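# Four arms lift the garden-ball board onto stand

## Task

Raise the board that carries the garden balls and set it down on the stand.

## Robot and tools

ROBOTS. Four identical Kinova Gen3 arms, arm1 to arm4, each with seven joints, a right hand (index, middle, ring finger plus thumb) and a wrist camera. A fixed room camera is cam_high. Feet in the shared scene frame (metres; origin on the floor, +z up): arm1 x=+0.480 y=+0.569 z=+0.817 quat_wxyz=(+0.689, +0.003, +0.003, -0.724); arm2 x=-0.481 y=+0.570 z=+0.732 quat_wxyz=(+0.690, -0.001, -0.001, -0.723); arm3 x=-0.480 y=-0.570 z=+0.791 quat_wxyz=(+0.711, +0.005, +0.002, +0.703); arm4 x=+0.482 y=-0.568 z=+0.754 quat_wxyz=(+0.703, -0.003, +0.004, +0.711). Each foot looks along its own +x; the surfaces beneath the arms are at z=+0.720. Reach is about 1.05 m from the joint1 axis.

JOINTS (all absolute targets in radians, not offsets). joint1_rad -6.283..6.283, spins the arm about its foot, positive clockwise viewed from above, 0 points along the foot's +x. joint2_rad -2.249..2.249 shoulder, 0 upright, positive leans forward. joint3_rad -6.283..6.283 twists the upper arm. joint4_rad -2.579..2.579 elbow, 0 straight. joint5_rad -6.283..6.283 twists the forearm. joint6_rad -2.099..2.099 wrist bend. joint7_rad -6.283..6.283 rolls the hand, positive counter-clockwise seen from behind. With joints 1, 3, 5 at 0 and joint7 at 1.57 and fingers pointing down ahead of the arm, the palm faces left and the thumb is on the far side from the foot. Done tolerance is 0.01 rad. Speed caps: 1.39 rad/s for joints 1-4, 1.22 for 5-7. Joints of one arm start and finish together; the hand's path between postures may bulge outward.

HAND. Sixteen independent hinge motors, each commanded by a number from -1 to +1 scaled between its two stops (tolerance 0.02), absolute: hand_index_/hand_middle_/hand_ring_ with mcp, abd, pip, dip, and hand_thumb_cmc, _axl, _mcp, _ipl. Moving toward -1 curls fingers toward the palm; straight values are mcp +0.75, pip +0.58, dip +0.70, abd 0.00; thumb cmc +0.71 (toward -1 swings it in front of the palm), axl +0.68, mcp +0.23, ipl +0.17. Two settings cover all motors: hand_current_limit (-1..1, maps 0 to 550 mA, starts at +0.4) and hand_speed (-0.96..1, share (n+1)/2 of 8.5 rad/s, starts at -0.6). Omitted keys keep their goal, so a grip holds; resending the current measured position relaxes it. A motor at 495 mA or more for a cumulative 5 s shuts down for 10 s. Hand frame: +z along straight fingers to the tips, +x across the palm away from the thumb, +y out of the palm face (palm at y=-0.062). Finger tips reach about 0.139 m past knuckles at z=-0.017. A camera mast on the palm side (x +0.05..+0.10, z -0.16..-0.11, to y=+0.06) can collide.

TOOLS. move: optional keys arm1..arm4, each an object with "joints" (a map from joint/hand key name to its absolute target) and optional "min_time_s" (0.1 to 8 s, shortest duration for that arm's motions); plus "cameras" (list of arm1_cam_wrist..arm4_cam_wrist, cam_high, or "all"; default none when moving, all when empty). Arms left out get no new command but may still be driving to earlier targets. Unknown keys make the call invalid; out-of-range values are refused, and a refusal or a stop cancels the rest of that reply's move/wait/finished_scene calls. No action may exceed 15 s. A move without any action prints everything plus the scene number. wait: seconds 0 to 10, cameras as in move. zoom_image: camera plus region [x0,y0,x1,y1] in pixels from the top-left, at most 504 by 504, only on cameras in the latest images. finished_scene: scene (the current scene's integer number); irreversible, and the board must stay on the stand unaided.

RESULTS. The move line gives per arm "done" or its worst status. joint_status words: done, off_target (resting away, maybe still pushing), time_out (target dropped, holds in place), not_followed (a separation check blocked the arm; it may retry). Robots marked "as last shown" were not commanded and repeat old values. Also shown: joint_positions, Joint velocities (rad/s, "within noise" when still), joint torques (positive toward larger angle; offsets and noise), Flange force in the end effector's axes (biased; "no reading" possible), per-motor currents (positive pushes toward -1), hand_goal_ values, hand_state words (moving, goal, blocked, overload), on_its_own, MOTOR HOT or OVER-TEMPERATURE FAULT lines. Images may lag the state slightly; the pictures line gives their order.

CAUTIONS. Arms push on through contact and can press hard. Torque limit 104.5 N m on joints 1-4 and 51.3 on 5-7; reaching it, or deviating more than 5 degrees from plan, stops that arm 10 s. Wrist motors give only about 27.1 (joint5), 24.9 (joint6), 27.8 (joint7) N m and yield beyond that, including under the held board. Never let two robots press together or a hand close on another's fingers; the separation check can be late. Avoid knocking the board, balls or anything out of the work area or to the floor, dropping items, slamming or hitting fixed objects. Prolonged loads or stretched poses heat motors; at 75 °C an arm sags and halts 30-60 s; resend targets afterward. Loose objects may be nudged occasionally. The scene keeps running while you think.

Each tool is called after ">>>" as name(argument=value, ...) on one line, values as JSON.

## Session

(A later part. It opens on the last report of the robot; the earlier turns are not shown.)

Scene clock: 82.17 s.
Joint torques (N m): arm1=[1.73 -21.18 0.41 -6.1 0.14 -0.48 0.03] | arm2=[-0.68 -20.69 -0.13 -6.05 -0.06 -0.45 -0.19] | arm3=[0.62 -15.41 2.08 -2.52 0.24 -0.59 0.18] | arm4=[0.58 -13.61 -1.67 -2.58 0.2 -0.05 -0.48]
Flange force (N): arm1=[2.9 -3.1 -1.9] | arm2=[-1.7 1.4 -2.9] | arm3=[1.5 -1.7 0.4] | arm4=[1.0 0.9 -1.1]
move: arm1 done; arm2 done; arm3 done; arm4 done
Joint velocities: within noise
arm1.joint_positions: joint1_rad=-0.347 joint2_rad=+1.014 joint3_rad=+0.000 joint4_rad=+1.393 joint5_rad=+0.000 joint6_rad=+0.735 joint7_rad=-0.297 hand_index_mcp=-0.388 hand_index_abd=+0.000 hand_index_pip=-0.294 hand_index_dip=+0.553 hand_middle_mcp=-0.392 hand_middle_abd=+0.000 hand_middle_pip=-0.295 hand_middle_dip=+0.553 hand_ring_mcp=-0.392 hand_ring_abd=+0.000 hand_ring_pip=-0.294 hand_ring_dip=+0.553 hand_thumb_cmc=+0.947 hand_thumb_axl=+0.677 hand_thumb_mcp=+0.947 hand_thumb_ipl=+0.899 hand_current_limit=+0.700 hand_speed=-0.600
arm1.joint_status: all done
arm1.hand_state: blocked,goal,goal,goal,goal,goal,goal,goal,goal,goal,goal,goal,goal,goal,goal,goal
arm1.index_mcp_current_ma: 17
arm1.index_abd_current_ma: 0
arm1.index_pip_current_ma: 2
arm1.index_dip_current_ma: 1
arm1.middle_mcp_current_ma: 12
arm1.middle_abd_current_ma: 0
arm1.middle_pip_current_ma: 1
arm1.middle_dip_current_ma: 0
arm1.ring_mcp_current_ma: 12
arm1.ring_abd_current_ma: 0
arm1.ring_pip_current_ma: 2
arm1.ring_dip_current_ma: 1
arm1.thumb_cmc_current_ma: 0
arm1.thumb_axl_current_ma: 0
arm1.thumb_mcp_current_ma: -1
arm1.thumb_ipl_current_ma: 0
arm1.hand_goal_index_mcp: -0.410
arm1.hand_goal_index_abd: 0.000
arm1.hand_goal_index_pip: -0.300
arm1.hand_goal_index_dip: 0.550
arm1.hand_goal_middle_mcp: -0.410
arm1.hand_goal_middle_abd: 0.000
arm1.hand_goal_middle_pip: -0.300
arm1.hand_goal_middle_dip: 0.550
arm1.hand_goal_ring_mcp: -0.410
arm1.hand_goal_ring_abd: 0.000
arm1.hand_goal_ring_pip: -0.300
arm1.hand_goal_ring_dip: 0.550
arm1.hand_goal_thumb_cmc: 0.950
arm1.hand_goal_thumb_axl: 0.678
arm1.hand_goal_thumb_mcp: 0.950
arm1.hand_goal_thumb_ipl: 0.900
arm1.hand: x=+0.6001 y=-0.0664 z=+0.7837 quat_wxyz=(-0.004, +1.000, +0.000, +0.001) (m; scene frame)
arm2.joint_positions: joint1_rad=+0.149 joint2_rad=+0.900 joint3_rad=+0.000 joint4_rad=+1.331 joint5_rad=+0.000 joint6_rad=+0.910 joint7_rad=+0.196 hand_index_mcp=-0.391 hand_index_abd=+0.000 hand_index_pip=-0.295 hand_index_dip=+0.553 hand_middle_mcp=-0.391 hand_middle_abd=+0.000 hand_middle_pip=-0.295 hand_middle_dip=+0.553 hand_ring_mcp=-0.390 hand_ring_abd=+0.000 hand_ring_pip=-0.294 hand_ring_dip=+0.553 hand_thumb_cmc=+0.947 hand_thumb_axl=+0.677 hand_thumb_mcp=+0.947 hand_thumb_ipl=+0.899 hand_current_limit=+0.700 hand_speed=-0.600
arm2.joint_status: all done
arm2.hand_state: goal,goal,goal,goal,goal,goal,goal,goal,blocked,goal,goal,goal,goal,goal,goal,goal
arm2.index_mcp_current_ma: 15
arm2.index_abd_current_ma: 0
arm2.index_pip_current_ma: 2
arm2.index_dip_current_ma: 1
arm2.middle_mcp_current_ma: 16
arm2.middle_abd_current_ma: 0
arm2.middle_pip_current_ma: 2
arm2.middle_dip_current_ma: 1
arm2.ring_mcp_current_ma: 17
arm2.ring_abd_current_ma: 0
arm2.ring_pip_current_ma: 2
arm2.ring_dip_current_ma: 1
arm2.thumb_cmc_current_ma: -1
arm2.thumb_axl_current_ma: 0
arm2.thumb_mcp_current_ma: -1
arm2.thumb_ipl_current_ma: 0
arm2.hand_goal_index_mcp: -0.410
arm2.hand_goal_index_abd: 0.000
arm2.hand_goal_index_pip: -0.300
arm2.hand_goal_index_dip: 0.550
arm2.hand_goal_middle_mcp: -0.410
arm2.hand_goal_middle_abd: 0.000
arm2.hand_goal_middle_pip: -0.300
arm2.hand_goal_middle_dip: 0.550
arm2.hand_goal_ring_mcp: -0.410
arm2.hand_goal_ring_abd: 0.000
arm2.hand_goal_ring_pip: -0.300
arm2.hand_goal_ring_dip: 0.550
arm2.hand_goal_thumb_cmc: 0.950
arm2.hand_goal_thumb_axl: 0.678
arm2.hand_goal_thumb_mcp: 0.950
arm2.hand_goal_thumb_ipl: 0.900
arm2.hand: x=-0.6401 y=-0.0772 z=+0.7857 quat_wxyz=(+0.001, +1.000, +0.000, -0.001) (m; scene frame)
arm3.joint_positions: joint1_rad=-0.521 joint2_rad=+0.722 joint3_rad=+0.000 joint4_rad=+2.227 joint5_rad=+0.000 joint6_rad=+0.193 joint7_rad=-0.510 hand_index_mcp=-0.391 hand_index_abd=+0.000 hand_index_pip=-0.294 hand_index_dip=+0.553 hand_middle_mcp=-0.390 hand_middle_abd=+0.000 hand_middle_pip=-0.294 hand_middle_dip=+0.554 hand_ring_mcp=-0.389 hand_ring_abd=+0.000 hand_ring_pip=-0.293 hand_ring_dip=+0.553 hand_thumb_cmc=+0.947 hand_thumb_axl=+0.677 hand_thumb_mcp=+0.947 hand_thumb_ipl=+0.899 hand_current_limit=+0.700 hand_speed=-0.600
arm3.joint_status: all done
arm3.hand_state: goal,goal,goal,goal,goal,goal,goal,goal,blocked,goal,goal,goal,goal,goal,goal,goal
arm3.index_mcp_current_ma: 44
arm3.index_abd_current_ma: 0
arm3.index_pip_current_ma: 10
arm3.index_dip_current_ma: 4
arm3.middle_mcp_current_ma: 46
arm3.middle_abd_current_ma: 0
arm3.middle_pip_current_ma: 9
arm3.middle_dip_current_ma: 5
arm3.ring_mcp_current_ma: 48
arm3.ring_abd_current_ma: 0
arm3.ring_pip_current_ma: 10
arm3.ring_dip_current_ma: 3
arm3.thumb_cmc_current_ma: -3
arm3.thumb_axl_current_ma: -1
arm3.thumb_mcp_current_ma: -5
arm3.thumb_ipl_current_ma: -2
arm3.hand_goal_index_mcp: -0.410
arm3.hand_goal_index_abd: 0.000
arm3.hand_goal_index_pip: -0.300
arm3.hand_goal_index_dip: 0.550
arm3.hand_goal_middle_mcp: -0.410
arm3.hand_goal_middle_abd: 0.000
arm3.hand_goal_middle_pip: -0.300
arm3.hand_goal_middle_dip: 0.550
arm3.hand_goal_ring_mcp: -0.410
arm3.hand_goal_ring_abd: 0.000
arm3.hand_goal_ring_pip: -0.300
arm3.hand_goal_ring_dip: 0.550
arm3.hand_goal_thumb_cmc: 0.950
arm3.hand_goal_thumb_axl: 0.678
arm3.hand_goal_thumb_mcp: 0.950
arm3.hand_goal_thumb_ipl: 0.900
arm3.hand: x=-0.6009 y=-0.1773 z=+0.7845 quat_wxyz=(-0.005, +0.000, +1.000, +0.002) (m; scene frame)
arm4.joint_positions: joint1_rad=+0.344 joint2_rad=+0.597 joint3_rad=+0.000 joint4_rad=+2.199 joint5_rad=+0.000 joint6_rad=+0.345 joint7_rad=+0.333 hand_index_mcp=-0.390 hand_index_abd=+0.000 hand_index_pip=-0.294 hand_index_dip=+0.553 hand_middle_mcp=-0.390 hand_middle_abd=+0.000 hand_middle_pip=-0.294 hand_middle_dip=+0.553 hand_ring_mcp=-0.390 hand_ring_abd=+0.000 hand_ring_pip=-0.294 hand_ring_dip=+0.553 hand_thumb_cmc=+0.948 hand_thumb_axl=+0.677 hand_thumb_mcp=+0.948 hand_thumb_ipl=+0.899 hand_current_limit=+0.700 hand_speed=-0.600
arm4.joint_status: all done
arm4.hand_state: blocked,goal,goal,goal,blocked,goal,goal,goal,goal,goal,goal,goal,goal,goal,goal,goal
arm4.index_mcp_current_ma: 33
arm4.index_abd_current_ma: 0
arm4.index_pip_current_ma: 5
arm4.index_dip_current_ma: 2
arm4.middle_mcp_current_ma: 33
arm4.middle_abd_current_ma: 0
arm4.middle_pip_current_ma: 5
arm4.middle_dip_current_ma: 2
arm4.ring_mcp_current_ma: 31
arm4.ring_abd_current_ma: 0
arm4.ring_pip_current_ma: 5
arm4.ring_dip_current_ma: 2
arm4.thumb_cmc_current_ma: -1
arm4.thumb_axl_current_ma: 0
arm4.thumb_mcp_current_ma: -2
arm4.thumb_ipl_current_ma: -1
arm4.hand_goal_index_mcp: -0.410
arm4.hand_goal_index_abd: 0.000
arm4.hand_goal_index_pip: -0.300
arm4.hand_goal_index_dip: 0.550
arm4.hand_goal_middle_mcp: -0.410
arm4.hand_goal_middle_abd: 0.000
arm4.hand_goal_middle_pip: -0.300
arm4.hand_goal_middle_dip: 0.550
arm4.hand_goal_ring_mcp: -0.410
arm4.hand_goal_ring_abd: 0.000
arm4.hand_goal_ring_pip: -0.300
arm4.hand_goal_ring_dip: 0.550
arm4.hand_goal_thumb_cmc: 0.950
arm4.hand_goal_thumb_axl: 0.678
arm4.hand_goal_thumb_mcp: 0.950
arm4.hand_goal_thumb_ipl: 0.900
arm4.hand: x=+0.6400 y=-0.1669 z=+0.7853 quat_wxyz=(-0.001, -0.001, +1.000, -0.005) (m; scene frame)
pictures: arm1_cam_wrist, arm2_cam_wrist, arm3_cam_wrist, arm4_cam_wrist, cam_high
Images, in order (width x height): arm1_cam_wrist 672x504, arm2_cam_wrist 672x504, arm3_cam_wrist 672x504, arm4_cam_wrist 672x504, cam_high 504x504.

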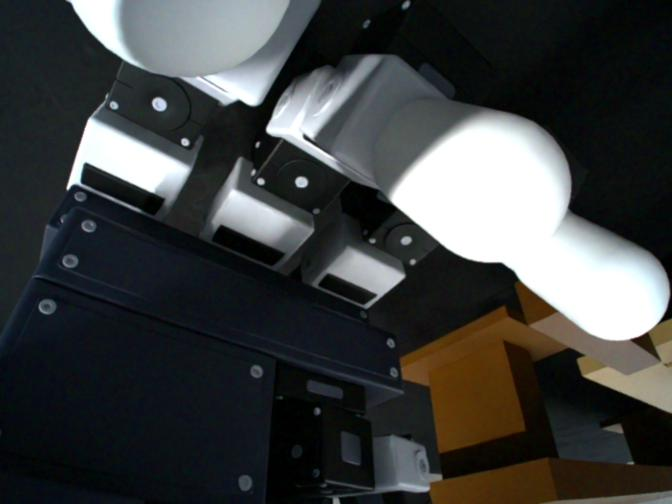

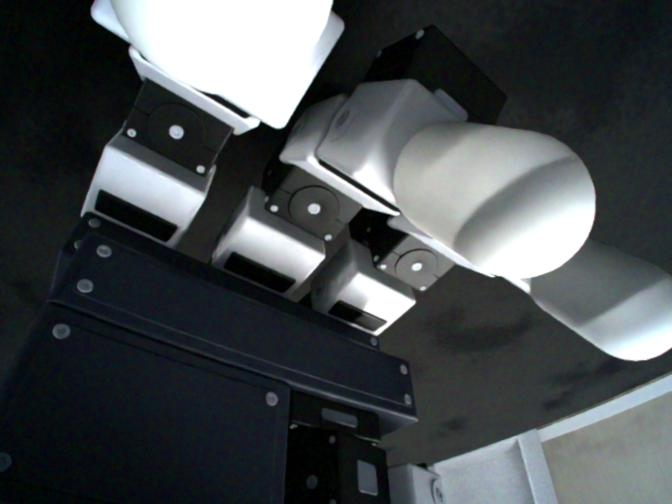

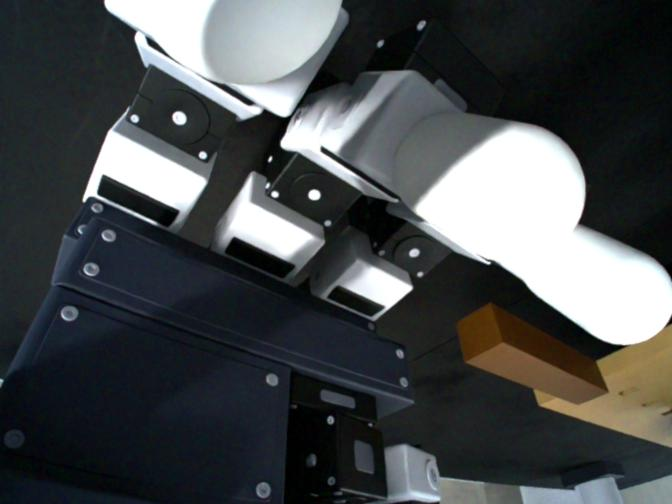

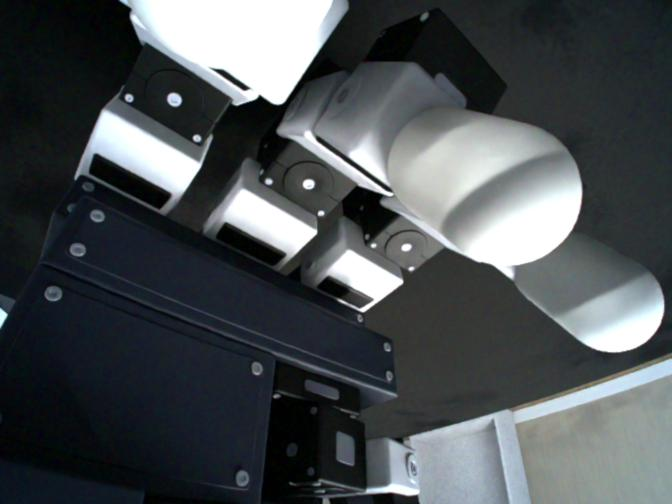

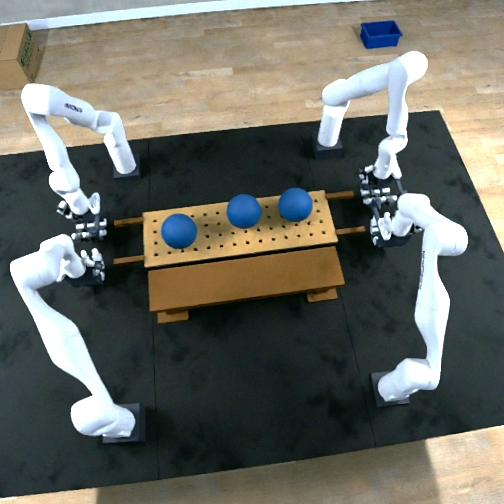

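>>> move(arm1={"joints":{"joint1_rad":-0.2126,"joint2_rad":0.9898,"joint4_rad":1.4515,"joint6_rad":0.7003,"joint7_rad":-0.1630},"min_time_s":3}, arm2={"joints":{"joint1_rad":0.0218,"joint2_rad":0.8783,"joint4_rad":1.3848,"joint6_rad":0.8785,"joint7_rad":0.0685},"min_time_s":3}, arm3={"joints":{"joint1_rad":-0.3103,"joint2_rad":0.7085,"joint4_rad":2.3058,"joint6_rad":0.1273,"joint7_rad":-0.2990},"min_time_s":3}, arm4={"joints":{"joint1_rad":0.1196,"joint2_rad":0.5773,"joint4_rad":2.2678,"joint6_rad":0.2965,"joint7_rad":0.1083},"min_time_s":3}, cameras=["all"])

Scene clock: 163.63 s.
Joint torques (N m): arm1=[54.83 -21 48.66 -4.94 12.21 -0.05 -4.13] | arm2=[-51.99 -23.5 -49.07 -14.34 -16.44 -5.75 3.58] | arm3=[57 -7.71 71.06 17.43 3.1 8.05 -2.25] | arm4=[-52.92 -7.55 -69.56 11.42 -8.06 5.83 4.13]
Flange force (N): arm1=[91.1 -13.7 -0.6] | arm2=[-83.2 -21.5 -4.5] | arm3=[174.2 -17.8 5.0] | arm4=[-153.0 9.1 -3.7]
move: arm1 time_out; arm2 time_out; arm3 time_out; arm4 time_out
TORQUE WARNING: arm4's joint3_rad reached its warning level (56.7 N m). A warning alone does not stop the arm.
TORQUE WARNING: arm3's joint3_rad reached its warning level (56.7 N m). A warning alone does not stop the arm.
Joint velocities: within noise
arm1.joint_positions: joint1_rad=-0.232 joint2_rad=+0.990 joint3_rad=+0.000 joint4_rad=+1.452 joint5_rad=+0.000 joint6_rad=+0.700 joint7_rad=-0.163 hand_index_mcp=-0.400 hand_index_abd=-0.254 hand_index_pip=-0.299 hand_index_dip=+0.550 hand_middle_mcp=-0.393 hand_middle_abd=-0.012 hand_middle_pip=-0.297 hand_middle_dip=+0.552 hand_ring_mcp=-0.392 hand_ring_abd=+0.000 hand_ring_pip=-0.294 hand_ring_dip=+0.553 hand_thumb_cmc=+0.948 hand_thumb_axl=+0.677 hand_thumb_mcp=+0.947 hand_thumb_ipl=+0.899 hand_current_limit=+0.700 hand_speed=-0.600
arm1.joint_status: joint1_rad time_out (moved +0.114 of +0.134); the others done
arm1.hand_state: goal,blocked,goal,goal,goal,goal,goal,goal,goal,goal,goal,goal,goal,goal,goal,goal
arm1.index_mcp_current_ma: 5
arm1.index_abd_current_ma: -467
arm1.index_pip_current_ma: 0
arm1.index_dip_current_ma: 0
arm1.middle_mcp_current_ma: 11
arm1.middle_abd_current_ma: -4
arm1.middle_pip_current_ma: 1
arm1.middle_dip_current_ma: 0
arm1.ring_mcp_current_ma: 12
arm1.ring_abd_current_ma: 0
arm1.ring_pip_current_ma: 2
arm1.ring_dip_current_ma: 1
arm1.thumb_cmc_current_ma: 0
arm1.thumb_axl_current_ma: 0
arm1.thumb_mcp_current_ma: -1
arm1.thumb_ipl_current_ma: 0
arm1.hand_goal_index_mcp: -0.410
arm1.hand_goal_index_abd: 0.000
arm1.hand_goal_index_pip: -0.300
arm1.hand_goal_index_dip: 0.550
arm1.hand_goal_middle_mcp: -0.410
arm1.hand_goal_middle_abd: 0.000
arm1.hand_goal_middle_pip: -0.300
arm1.hand_goal_middle_dip: 0.550
arm1.hand_goal_ring_mcp: -0.410
arm1.hand_goal_ring_abd: 0.000
arm1.hand_goal_ring_pip: -0.300
arm1.hand_goal_ring_dip: 0.550
arm1.hand_goal_thumb_cmc: 0.950
arm1.hand_goal_thumb_axl: 0.678
arm1.hand_goal_thumb_mcp: 0.950
arm1.hand_goal_thumb_ipl: 0.900
arm1.hand: x=+0.5354 y=-0.0660 z=+0.7849 quat_wxyz=(-0.004, +1.000, +0.010, +0.001) (m; scene frame)
arm2.joint_positions: joint1_rad=+0.055 joint2_rad=+0.878 joint3_rad=+0.000 joint4_rad=+1.385 joint5_rad=+0.000 joint6_rad=+0.878 joint7_rad=+0.068 hand_index_mcp=-0.391 hand_index_abd=+0.000 hand_index_pip=-0.295 hand_index_dip=+0.553 hand_middle_mcp=-0.391 hand_middle_abd=+0.000 hand_middle_pip=-0.295 hand_middle_dip=+0.553 hand_ring_mcp=-0.421 hand_ring_abd=+0.181 hand_ring_pip=-0.307 hand_ring_dip=+0.553 hand_thumb_cmc=+0.948 hand_thumb_axl=+0.677 hand_thumb_mcp=+0.947 hand_thumb_ipl=+0.899 hand_current_limit=+0.700 hand_speed=-0.600
arm2.joint_status: joint1_rad time_out (moved -0.093 of -0.127); the others done
arm2.hand_state: goal,goal,goal,goal,goal,goal,goal,goal,goal,blocked,goal,goal,goal,goal,goal,goal
arm2.index_mcp_current_ma: 15
arm2.index_abd_current_ma: 0
arm2.index_pip_current_ma: 2
arm2.index_dip_current_ma: 1
arm2.middle_mcp_current_ma: 16
arm2.middle_abd_current_ma: 0
arm2.middle_pip_current_ma: 2
arm2.middle_dip_current_ma: 1
arm2.ring_mcp_current_ma: -6
arm2.ring_abd_current_ma: 468
arm2.ring_pip_current_ma: -2
arm2.ring_dip_current_ma: 1
arm2.thumb_cmc_current_ma: 0
arm2.thumb_axl_current_ma: 0
arm2.thumb_mcp_current_ma: -1
arm2.thumb_ipl_current_ma: 0
arm2.hand_goal_index_mcp: -0.410
arm2.hand_goal_index_abd: 0.000
arm2.hand_goal_index_pip: -0.300
arm2.hand_goal_index_dip: 0.550
arm2.hand_goal_middle_mcp: -0.410
arm2.hand_goal_middle_abd: 0.000
arm2.hand_goal_middle_pip: -0.300
arm2.hand_goal_middle_dip: 0.550
arm2.hand_goal_ring_mcp: -0.410
arm2.hand_goal_ring_abd: 0.000
arm2.hand_goal_ring_pip: -0.300
arm2.hand_goal_ring_dip: 0.550
arm2.hand_goal_thumb_cmc: 0.950
arm2.hand_goal_thumb_axl: 0.678
arm2.hand_goal_thumb_mcp: 0.950
arm2.hand_goal_thumb_ipl: 0.900
arm2.on_its_own: hand_ring_mcp moved -0.031 to your old target -0.410
arm2.hand: x=-0.5887 y=-0.0747 z=+0.7850 quat_wxyz=(+0.001, +1.000, -0.017, -0.001) (m; scene frame)
arm3.joint_positions: joint1_rad=-0.359 joint2_rad=+0.709 joint3_rad=-0.001 joint4_rad=+2.306 joint5_rad=+0.000 joint6_rad=+0.127 joint7_rad=-0.299 hand_index_mcp=-0.388 hand_index_abd=+0.000 hand_index_pip=-0.294 hand_index_dip=+0.553 hand_middle_mcp=-0.390 hand_middle_abd=+0.000 hand_middle_pip=-0.294 hand_middle_dip=+0.554 hand_ring_mcp=-0.390 hand_ring_abd=+0.000 hand_ring_pip=-0.293 hand_ring_dip=+0.553 hand_thumb_cmc=+0.948 hand_thumb_axl=+0.677 hand_thumb_mcp=+0.947 hand_thumb_ipl=+0.899 hand_current_limit=+0.700 hand_speed=-0.600
arm3.joint_status: joint1_rad time_out (moved +0.163 of +0.211); the others done
arm3.hand_state: blocked,goal,goal,goal,goal,goal,goal,goal,blocked,goal,goal,goal,goal,goal,goal,goal
arm3.index_mcp_current_ma: 51
arm3.index_abd_current_ma: 0
arm3.index_pip_current_ma: 10
arm3.index_dip_current_ma: 4
arm3.middle_mcp_current_ma: 46
arm3.middle_abd_current_ma: 0
arm3.middle_pip_current_ma: 9
arm3.middle_dip_current_ma: 5
arm3.ring_mcp_current_ma: 48
arm3.ring_abd_current_ma: 0
arm3.ring_pip_current_ma: 10
arm3.ring_dip_current_ma: 3
arm3.thumb_cmc_current_ma: -3
arm3.thumb_axl_current_ma: -1
arm3.thumb_mcp_current_ma: -5
arm3.thumb_ipl_current_ma: -2
arm3.hand_goal_index_mcp: -0.410
arm3.hand_goal_index_abd: 0.000
arm3.hand_goal_index_pip: -0.300
arm3.hand_goal_index_dip: 0.550
arm3.hand_goal_middle_mcp: -0.410
arm3.hand_goal_middle_abd: 0.000
arm3.hand_goal_middle_pip: -0.300
arm3.hand_goal_middle_dip: 0.550
arm3.hand_goal_ring_mcp: -0.410
arm3.hand_goal_ring_abd: 0.000
arm3.hand_goal_ring_pip: -0.300
arm3.hand_goal_ring_dip: 0.550
arm3.hand_goal_thumb_cmc: 0.950
arm3.hand_goal_thumb_axl: 0.678
arm3.hand_goal_thumb_mcp: 0.950
arm3.hand_goal_thumb_ipl: 0.900
arm3.hand: x=-0.5454 y=-0.1804 z=+0.7844 quat_wxyz=(-0.005, -0.025, +1.000, +0.002) (m; scene frame)
arm4.joint_positions: joint1_rad=+0.191 joint2_rad=+0.577 joint3_rad=+0.001 joint4_rad=+2.268 joint5_rad=+0.000 joint6_rad=+0.297 joint7_rad=+0.108 hand_index_mcp=-0.390 hand_index_abd=+0.000 hand_index_pip=-0.294 hand_index_dip=+0.553 hand_middle_mcp=-0.390 hand_middle_abd=+0.000 hand_middle_pip=-0.294 hand_middle_dip=+0.553 hand_ring_mcp=-0.392 hand_ring_abd=+0.000 hand_ring_pip=-0.294 hand_ring_dip=+0.553 hand_thumb_cmc=+0.948 hand_thumb_axl=+0.677 hand_thumb_mcp=+0.948 hand_thumb_ipl=+0.899 hand_current_limit=+0.700 hand_speed=-0.600
arm4.joint_status: joint1_rad time_out (moved -0.153 of -0.224); the others done
arm4.hand_state: goal,goal,goal,goal,blocked,goal,goal,goal,goal,goal,goal,goal,goal,goal,goal,goal
arm4.index_mcp_current_ma: 32
arm4.index_abd_current_ma: 0
arm4.index_pip_current_ma: 5
arm4.index_dip_current_ma: 2
arm4.middle_mcp_current_ma: 32
arm4.middle_abd_current_ma: 0
arm4.middle_pip_current_ma: 5
arm4.middle_dip_current_ma: 2
arm4.ring_mcp_current_ma: 28
arm4.ring_abd_current_ma: 0
arm4.ring_pip_current_ma: 5
arm4.ring_dip_current_ma: 2
arm4.thumb_cmc_current_ma: -1
arm4.thumb_axl_current_ma: 0
arm4.thumb_mcp_current_ma: -2
arm4.thumb_ipl_current_ma: -1
arm4.hand_goal_index_mcp: -0.410
arm4.hand_goal_index_abd: 0.000
arm4.hand_goal_index_pip: -0.300
arm4.hand_goal_index_dip: 0.550
arm4.hand_goal_middle_mcp: -0.410
arm4.hand_goal_middle_abd: 0.000
arm4.hand_goal_middle_pip: -0.300
arm4.hand_goal_middle_dip: 0.550
arm4.hand_goal_ring_mcp: -0.410
arm4.hand_goal_ring_abd: 0.000
arm4.hand_goal_ring_pip: -0.300
arm4.hand_goal_ring_dip: 0.550
arm4.hand_goal_thumb_cmc: 0.950
arm4.hand_goal_thumb_axl: 0.678
arm4.hand_goal_thumb_mcp: 0.950
arm4.hand_goal_thumb_ipl: 0.900
arm4.hand: x=+0.5931 y=-0.1731 z=+0.7851 quat_wxyz=(+0.000, +0.036, +0.999, -0.005) (m; scene frame)
pictures: arm1_cam_wrist, arm2_cam_wrist, arm3_cam_wrist, arm4_cam_wrist, cam_high
Images, in order (width x height): arm1_cam_wrist 672x504, arm2_cam_wrist 672x504, arm3_cam_wrist 672x504, arm4_cam_wrist 672x504, cam_high 504x504.

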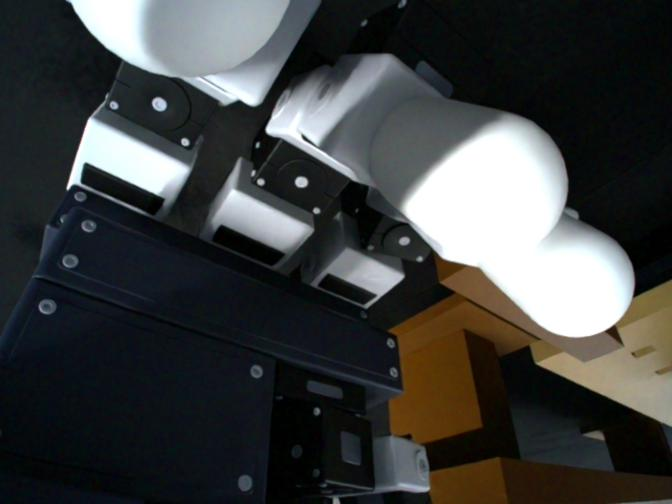

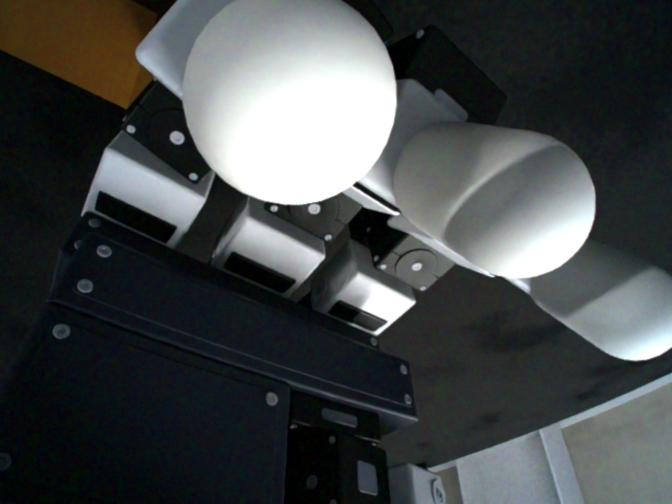

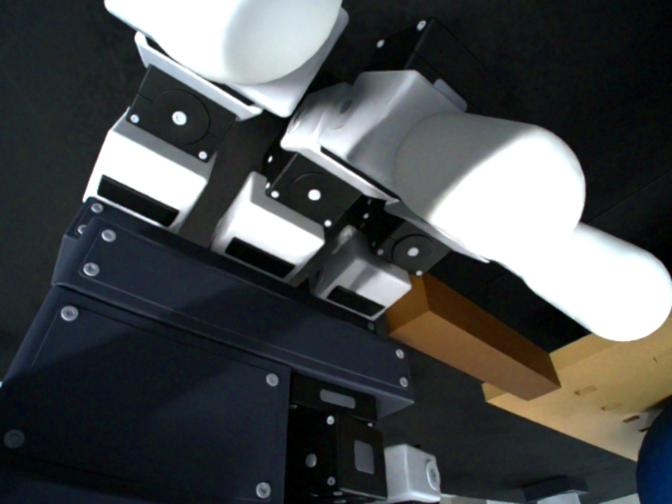

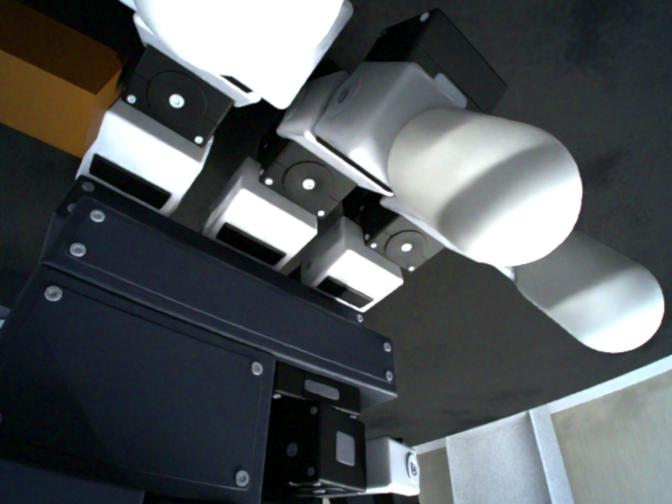

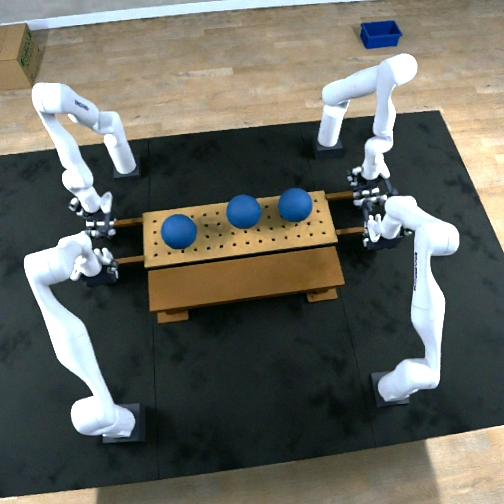

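>>> move(arm1={"joints":{"joint1_rad":-0.3467,"joint2_rad":1.0137,"joint4_rad":1.3926,"joint6_rad":0.7353,"joint7_rad":-0.2971},"min_time_s":3}, arm2={"joints":{"joint1_rad":0.1488,"joint2_rad":0.9001,"joint4_rad":1.3312,"joint6_rad":0.9103,"joint7_rad":0.1955},"min_time_s":3}, arm3={"joints":{"joint1_rad":-0.5215,"joint2_rad":0.7221,"joint3_rad":0,"joint4_rad":2.2267,"joint6_rad":0.1928,"joint7_rad":-0.5101},"min_time_s":3}, arm4={"joints":{"joint1_rad":0.3440,"joint2_rad":0.5969,"joint3_rad":0,"joint4_rad":2.1993,"joint6_rad":0.3454,"joint7_rad":0.3326},"min_time_s":3}, cameras=["all"])

Scene clock: 170.83 s.
Joint torques (N m): arm1=[1.72 -21.21 0.38 -6.1 0.12 -0.55 0.08] | arm2=[-0.62 -20.74 -0.1 -6.07 -0.06 -0.43 -0.23] | arm3=[0.56 -15.39 2.07 -2.56 0.27 -0.67 0.19] | arm4=[0.61 -13.67 -1.59 -2.55 0.21 -0.08 -0.46]
Flange force (N): arm1=[3.0 -2.9 -1.9] | arm2=[-1.6 1.3 -2.8] | arm3=[1.4 -1.6 0.1] | arm4=[1.0 1.2 -1.1]
move: arm1 done; arm2 done; arm3 done; arm4 done
TORQUE WARNING: arm3's joint3_rad reached its warning level (56.7 N m). A warning alone does not stop the arm.
TORQUE WARNING: arm4's joint3_rad reached its warning level (56.7 N m). A warning alone does not stop the arm.
Joint velocities: within noise
arm1.joint_positions: joint1_rad=-0.347 joint2_rad=+1.014 joint3_rad=+0.000 joint4_rad=+1.393 joint5_rad=+0.000 joint6_rad=+0.735 joint7_rad=-0.297 hand_index_mcp=-0.391 hand_index_abd=-0.003 hand_index_pip=-0.298 hand_index_dip=+0.550 hand_middle_mcp=-0.393 hand_middle_abd=-0.003 hand_middle_pip=-0.297 hand_middle_dip=+0.552 hand_ring_mcp=-0.392 hand_ring_abd=+0.000 hand_ring_pip=-0.294 hand_ring_dip=+0.553 hand_thumb_cmc=+0.948 hand_thumb_axl=+0.677 hand_thumb_mcp=+0.947 hand_thumb_ipl=+0.899 hand_current_limit=+0.700 hand_speed=-0.600
arm1.joint_status: all done
arm1.hand_state: goal,goal,goal,goal,goal,goal,goal,goal,goal,goal,goal,goal,goal,goal,goal,goal
arm1.index_mcp_current_ma: 13
arm1.index_abd_current_ma: 0
arm1.index_pip_current_ma: 0
arm1.index_dip_current_ma: 0
arm1.middle_mcp_current_ma: 11
arm1.middle_abd_current_ma: 0
arm1.middle_pip_current_ma: 1
arm1.middle_dip_current_ma: 0
arm1.ring_mcp_current_ma: 12
arm1.ring_abd_current_ma: 0
arm1.ring_pip_current_ma: 2
arm1.ring_dip_current_ma: 1
arm1.thumb_cmc_current_ma: 0
arm1.thumb_axl_current_ma: 0
arm1.thumb_mcp_current_ma: -1
arm1.thumb_ipl_current_ma: 0
arm1.hand_goal_index_mcp: -0.410
arm1.hand_goal_index_abd: 0.000
arm1.hand_goal_index_pip: -0.300
arm1.hand_goal_index_dip: 0.550
arm1.hand_goal_middle_mcp: -0.410
arm1.hand_goal_middle_abd: 0.000
arm1.hand_goal_middle_pip: -0.300
arm1.hand_goal_middle_dip: 0.550
arm1.hand_goal_ring_mcp: -0.410
arm1.hand_goal_ring_abd: 0.000
arm1.hand_goal_ring_pip: -0.300
arm1.hand_goal_ring_dip: 0.550
arm1.hand_goal_thumb_cmc: 0.950
arm1.hand_goal_thumb_axl: 0.678
arm1.hand_goal_thumb_mcp: 0.950
arm1.hand_goal_thumb_ipl: 0.900
arm1.hand: x=+0.6001 y=-0.0664 z=+0.7837 quat_wxyz=(-0.005, +1.000, +0.000, +0.001) (m; scene frame)
arm2.joint_positions: joint1_rad=+0.149 joint2_rad=+0.900 joint3_rad=+0.000 joint4_rad=+1.331 joint5_rad=+0.000 joint6_rad=+0.910 joint7_rad=+0.195 hand_index_mcp=-0.391 hand_index_abd=+0.000 hand_index_pip=-0.295 hand_index_dip=+0.553 hand_middle_mcp=-0.391 hand_middle_abd=+0.000 hand_middle_pip=-0.295 hand_middle_dip=+0.553 hand_ring_mcp=-0.396 hand_ring_abd=+0.003 hand_ring_pip=-0.301 hand_ring_dip=+0.553 hand_thumb_cmc=+0.948 hand_thumb_axl=+0.677 hand_thumb_mcp=+0.947 hand_thumb_ipl=+0.899 hand_current_limit=+0.700 hand_speed=-0.600
arm2.joint_status: all done
arm2.hand_state: goal,goal,goal,goal,goal,goal,goal,goal,goal,goal,goal,goal,goal,goal,goal,goal
arm2.index_mcp_current_ma: 15
arm2.index_abd_current_ma: 0
arm2.index_pip_current_ma: 2
arm2.index_dip_current_ma: 1
arm2.middle_mcp_current_ma: 16
arm2.middle_abd_current_ma: 0
arm2.middle_pip_current_ma: 2
arm2.middle_dip_current_ma: 1
arm2.ring_mcp_current_ma: 9
arm2.ring_abd_current_ma: 0
arm2.ring_pip_current_ma: 0
arm2.ring_dip_current_ma: 1
arm2.thumb_cmc_current_ma: 0
arm2.thumb_axl_current_ma: 0
arm2.thumb_mcp_current_ma: -1
arm2.thumb_ipl_current_ma: 0
arm2.hand_goal_index_mcp: -0.410
arm2.hand_goal_index_abd: 0.000
arm2.hand_goal_index_pip: -0.300
arm2.hand_goal_index_dip: 0.550
arm2.hand_goal_middle_mcp: -0.410
arm2.hand_goal_middle_abd: 0.000
arm2.hand_goal_middle_pip: -0.300
arm2.hand_goal_middle_dip: 0.550
arm2.hand_goal_ring_mcp: -0.410
arm2.hand_goal_ring_abd: 0.000
arm2.hand_goal_ring_pip: -0.300
arm2.hand_goal_ring_dip: 0.550
arm2.hand_goal_thumb_cmc: 0.950
arm2.hand_goal_thumb_axl: 0.678
arm2.hand_goal_thumb_mcp: 0.950
arm2.hand_goal_thumb_ipl: 0.900
arm2.hand: x=-0.6401 y=-0.0772 z=+0.7857 quat_wxyz=(+0.001, +1.000, +0.000, -0.001) (m; scene frame)
arm3.joint_positions: joint1_rad=-0.521 joint2_rad=+0.722 joint3_rad=+0.000 joint4_rad=+2.227 joint5_rad=+0.000 joint6_rad=+0.193 joint7_rad=-0.510 hand_index_mcp=-0.391 hand_index_abd=+0.000 hand_index_pip=-0.294 hand_index_dip=+0.553 hand_middle_mcp=-0.390 hand_middle_abd=+0.000 hand_middle_pip=-0.294 hand_middle_dip=+0.554 hand_ring_mcp=-0.390 hand_ring_abd=+0.000 hand_ring_pip=-0.293 hand_ring_dip=+0.553 hand_thumb_cmc=+0.948 hand_thumb_axl=+0.677 hand_thumb_mcp=+0.947 hand_thumb_ipl=+0.899 hand_current_limit=+0.700 hand_speed=-0.600
arm3.joint_status: all done
arm3.hand_state: goal,goal,goal,goal,goal,goal,goal,goal,blocked,goal,goal,goal,goal,goal,goal,goal
arm3.index_mcp_current_ma: 44
arm3.index_abd_current_ma: 0
arm3.index_pip_current_ma: 10
arm3.index_dip_current_ma: 4
arm3.middle_mcp_current_ma: 46
arm3.middle_abd_current_ma: 0
arm3.middle_pip_current_ma: 9
arm3.middle_dip_current_ma: 5
arm3.ring_mcp_current_ma: 48
arm3.ring_abd_current_ma: 0
arm3.ring_pip_current_ma: 10
arm3.ring_dip_current_ma: 3
arm3.thumb_cmc_current_ma: -3
arm3.thumb_axl_current_ma: -1
arm3.thumb_mcp_current_ma: -5
arm3.thumb_ipl_current_ma: -2
arm3.hand_goal_index_mcp: -0.410
arm3.hand_goal_index_abd: 0.000
arm3.hand_goal_index_pip: -0.300
arm3.hand_goal_index_dip: 0.550
arm3.hand_goal_middle_mcp: -0.410
arm3.hand_goal_middle_abd: 0.000
arm3.hand_goal_middle_pip: -0.300
arm3.hand_goal_middle_dip: 0.550
arm3.hand_goal_ring_mcp: -0.410
arm3.hand_goal_ring_abd: 0.000
arm3.hand_goal_ring_pip: -0.300
arm3.hand_goal_ring_dip: 0.550
arm3.hand_goal_thumb_cmc: 0.950
arm3.hand_goal_thumb_axl: 0.678
arm3.hand_goal_thumb_mcp: 0.950
arm3.hand_goal_thumb_ipl: 0.900
arm3.hand: x=-0.6009 y=-0.1773 z=+0.7845 quat_wxyz=(-0.005, +0.000, +1.000, +0.002) (m; scene frame)
arm4.joint_positions: joint1_rad=+0.344 joint2_rad=+0.597 joint3_rad=+0.000 joint4_rad=+2.199 joint5_rad=+0.000 joint6_rad=+0.345 joint7_rad=+0.333 hand_index_mcp=-0.390 hand_index_abd=+0.000 hand_index_pip=-0.294 hand_index_dip=+0.553 hand_middle_mcp=-0.390 hand_middle_abd=+0.000 hand_middle_pip=-0.294 hand_middle_dip=+0.553 hand_ring_mcp=-0.394 hand_ring_abd=+0.000 hand_ring_pip=-0.294 hand_ring_dip=+0.553 hand_thumb_cmc=+0.948 hand_thumb_axl=+0.677 hand_thumb_mcp=+0.948 hand_thumb_ipl=+0.899 hand_current_limit=+0.700 hand_speed=-0.600
arm4.joint_status: all done
arm4.hand_state: goal,goal,goal,goal,blocked,goal,goal,goal,goal,goal,goal,goal,goal,goal,goal,goal
arm4.index_mcp_current_ma: 32
arm4.index_abd_current_ma: 0
arm4.index_pip_current_ma: 5
arm4.index_dip_current_ma: 2
arm4.middle_mcp_current_ma: 32
arm4.middle_abd_current_ma: 0
arm4.middle_pip_current_ma: 5
arm4.middle_dip_current_ma: 2
arm4.ring_mcp_current_ma: 23
arm4.ring_abd_current_ma: 0
arm4.ring_pip_current_ma: 5
arm4.ring_dip_current_ma: 2
arm4.thumb_cmc_current_ma: -1
arm4.thumb_axl_current_ma: 0
arm4.thumb_mcp_current_ma: -2
arm4.thumb_ipl_current_ma: -1
arm4.hand_goal_index_mcp: -0.410
arm4.hand_goal_index_abd: 0.000
arm4.hand_goal_index_pip: -0.300
arm4.hand_goal_index_dip: 0.550
arm4.hand_goal_middle_mcp: -0.410
arm4.hand_goal_middle_abd: 0.000
arm4.hand_goal_middle_pip: -0.300
arm4.hand_goal_middle_dip: 0.550
arm4.hand_goal_ring_mcp: -0.410
arm4.hand_goal_ring_abd: 0.000
arm4.hand_goal_ring_pip: -0.300
arm4.hand_goal_ring_dip: 0.550
arm4.hand_goal_thumb_cmc: 0.950
arm4.hand_goal_thumb_axl: 0.678
arm4.hand_goal_thumb_mcp: 0.950
arm4.hand_goal_thumb_ipl: 0.900
arm4.hand: x=+0.6400 y=-0.1669 z=+0.7853 quat_wxyz=(-0.001, +0.000, +1.000, -0.005) (m; scene frame)
pictures: arm1_cam_wrist, arm2_cam_wrist, arm3_cam_wrist, arm4_cam_wrist, cam_high
Images, in order (width x height): arm1_cam_wrist 672x504, arm2_cam_wrist 672x504, arm3_cam_wrist 672x504, arm4_cam_wrist 672x504, cam_high 504x504.

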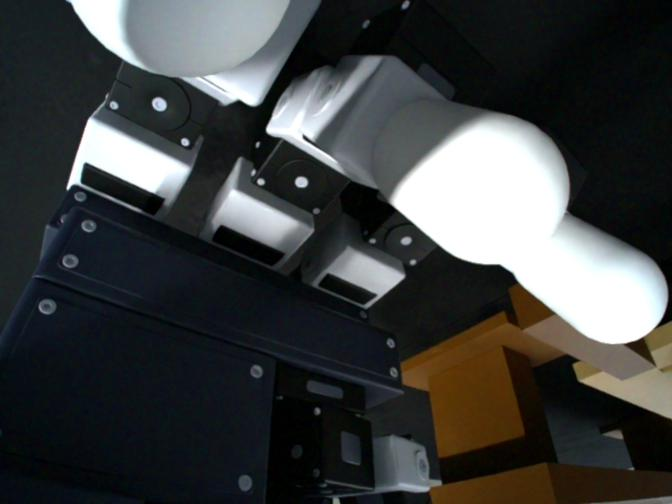

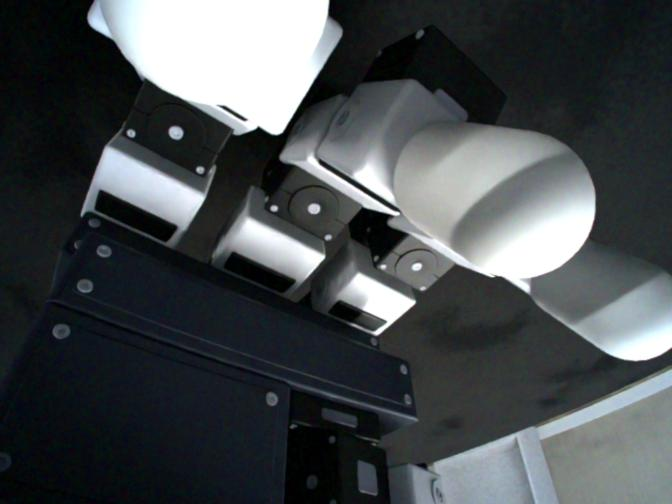

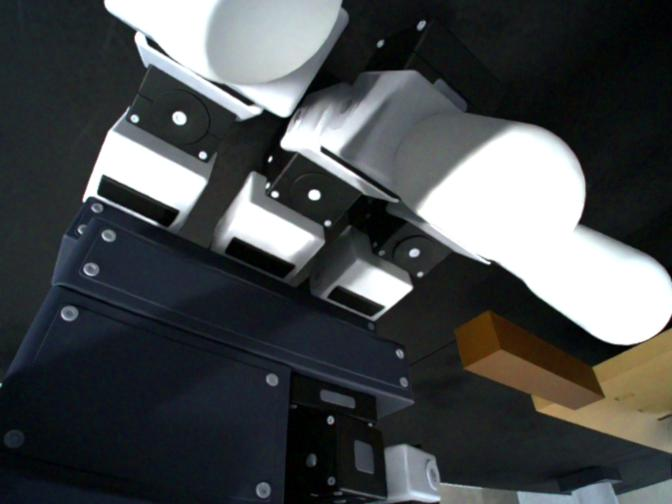

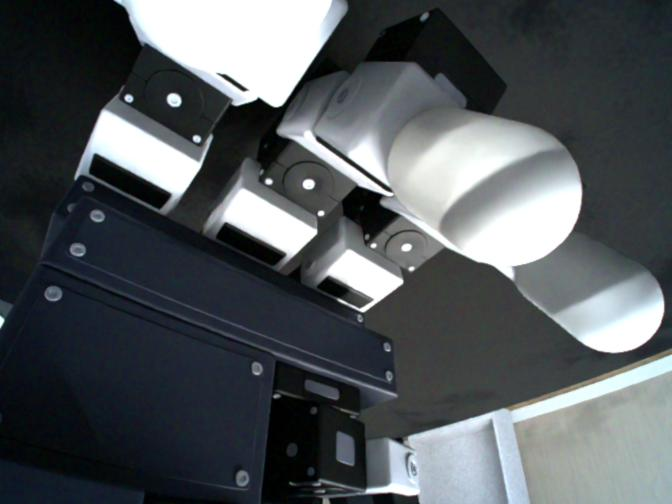

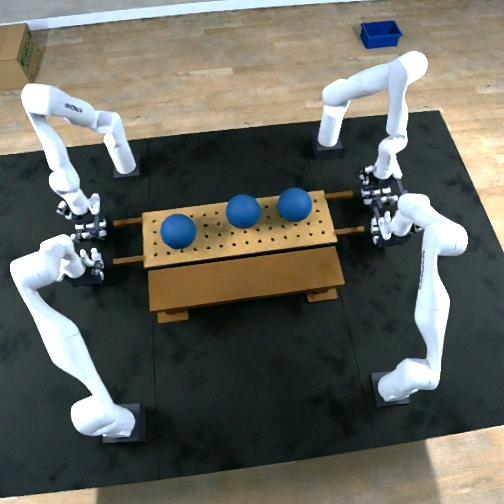

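>>> zoom_image(camera="cam_high", region=[310, 180, 370, 240])

>>> zoom_image(camera="cam_high", region=[105, 208, 165, 268])

Scaled by 8.400 from the camera's 504x504 image, which has a finer 720x720 frame.

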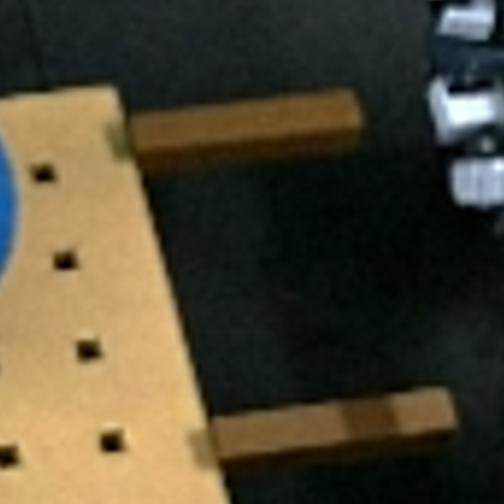

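Scaled by 8.400 from the camera's 504x504 image, which has a finer 720x720 frame.

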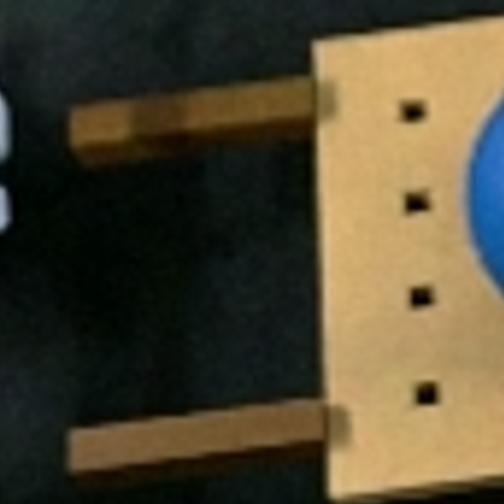

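>>> zoom_image(camera="arm3_cam_wrist", region=[440, 290, 672, 464])

>>> zoom_image(camera="arm1_cam_wrist", region=[390, 250, 672, 461])

Scaled by 2.172 from the camera's 672x504 image, which has a finer 960x720 frame.

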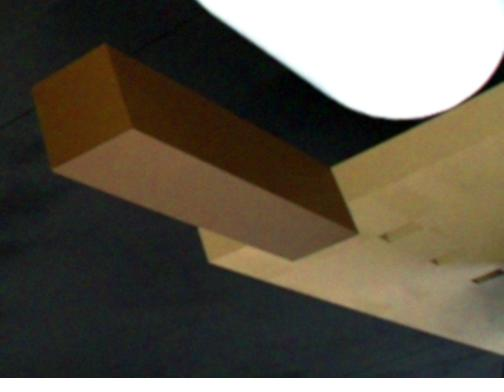

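Scaled by 1.787 from the camera's 672x504 image, which has a finer 960x720 frame.

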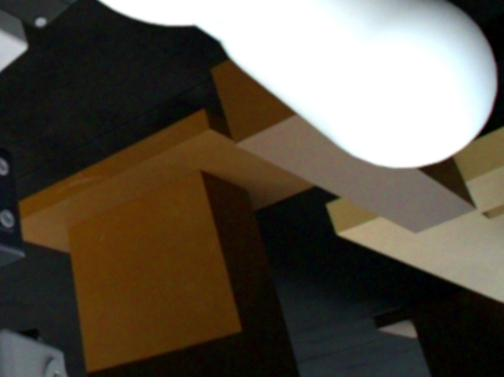

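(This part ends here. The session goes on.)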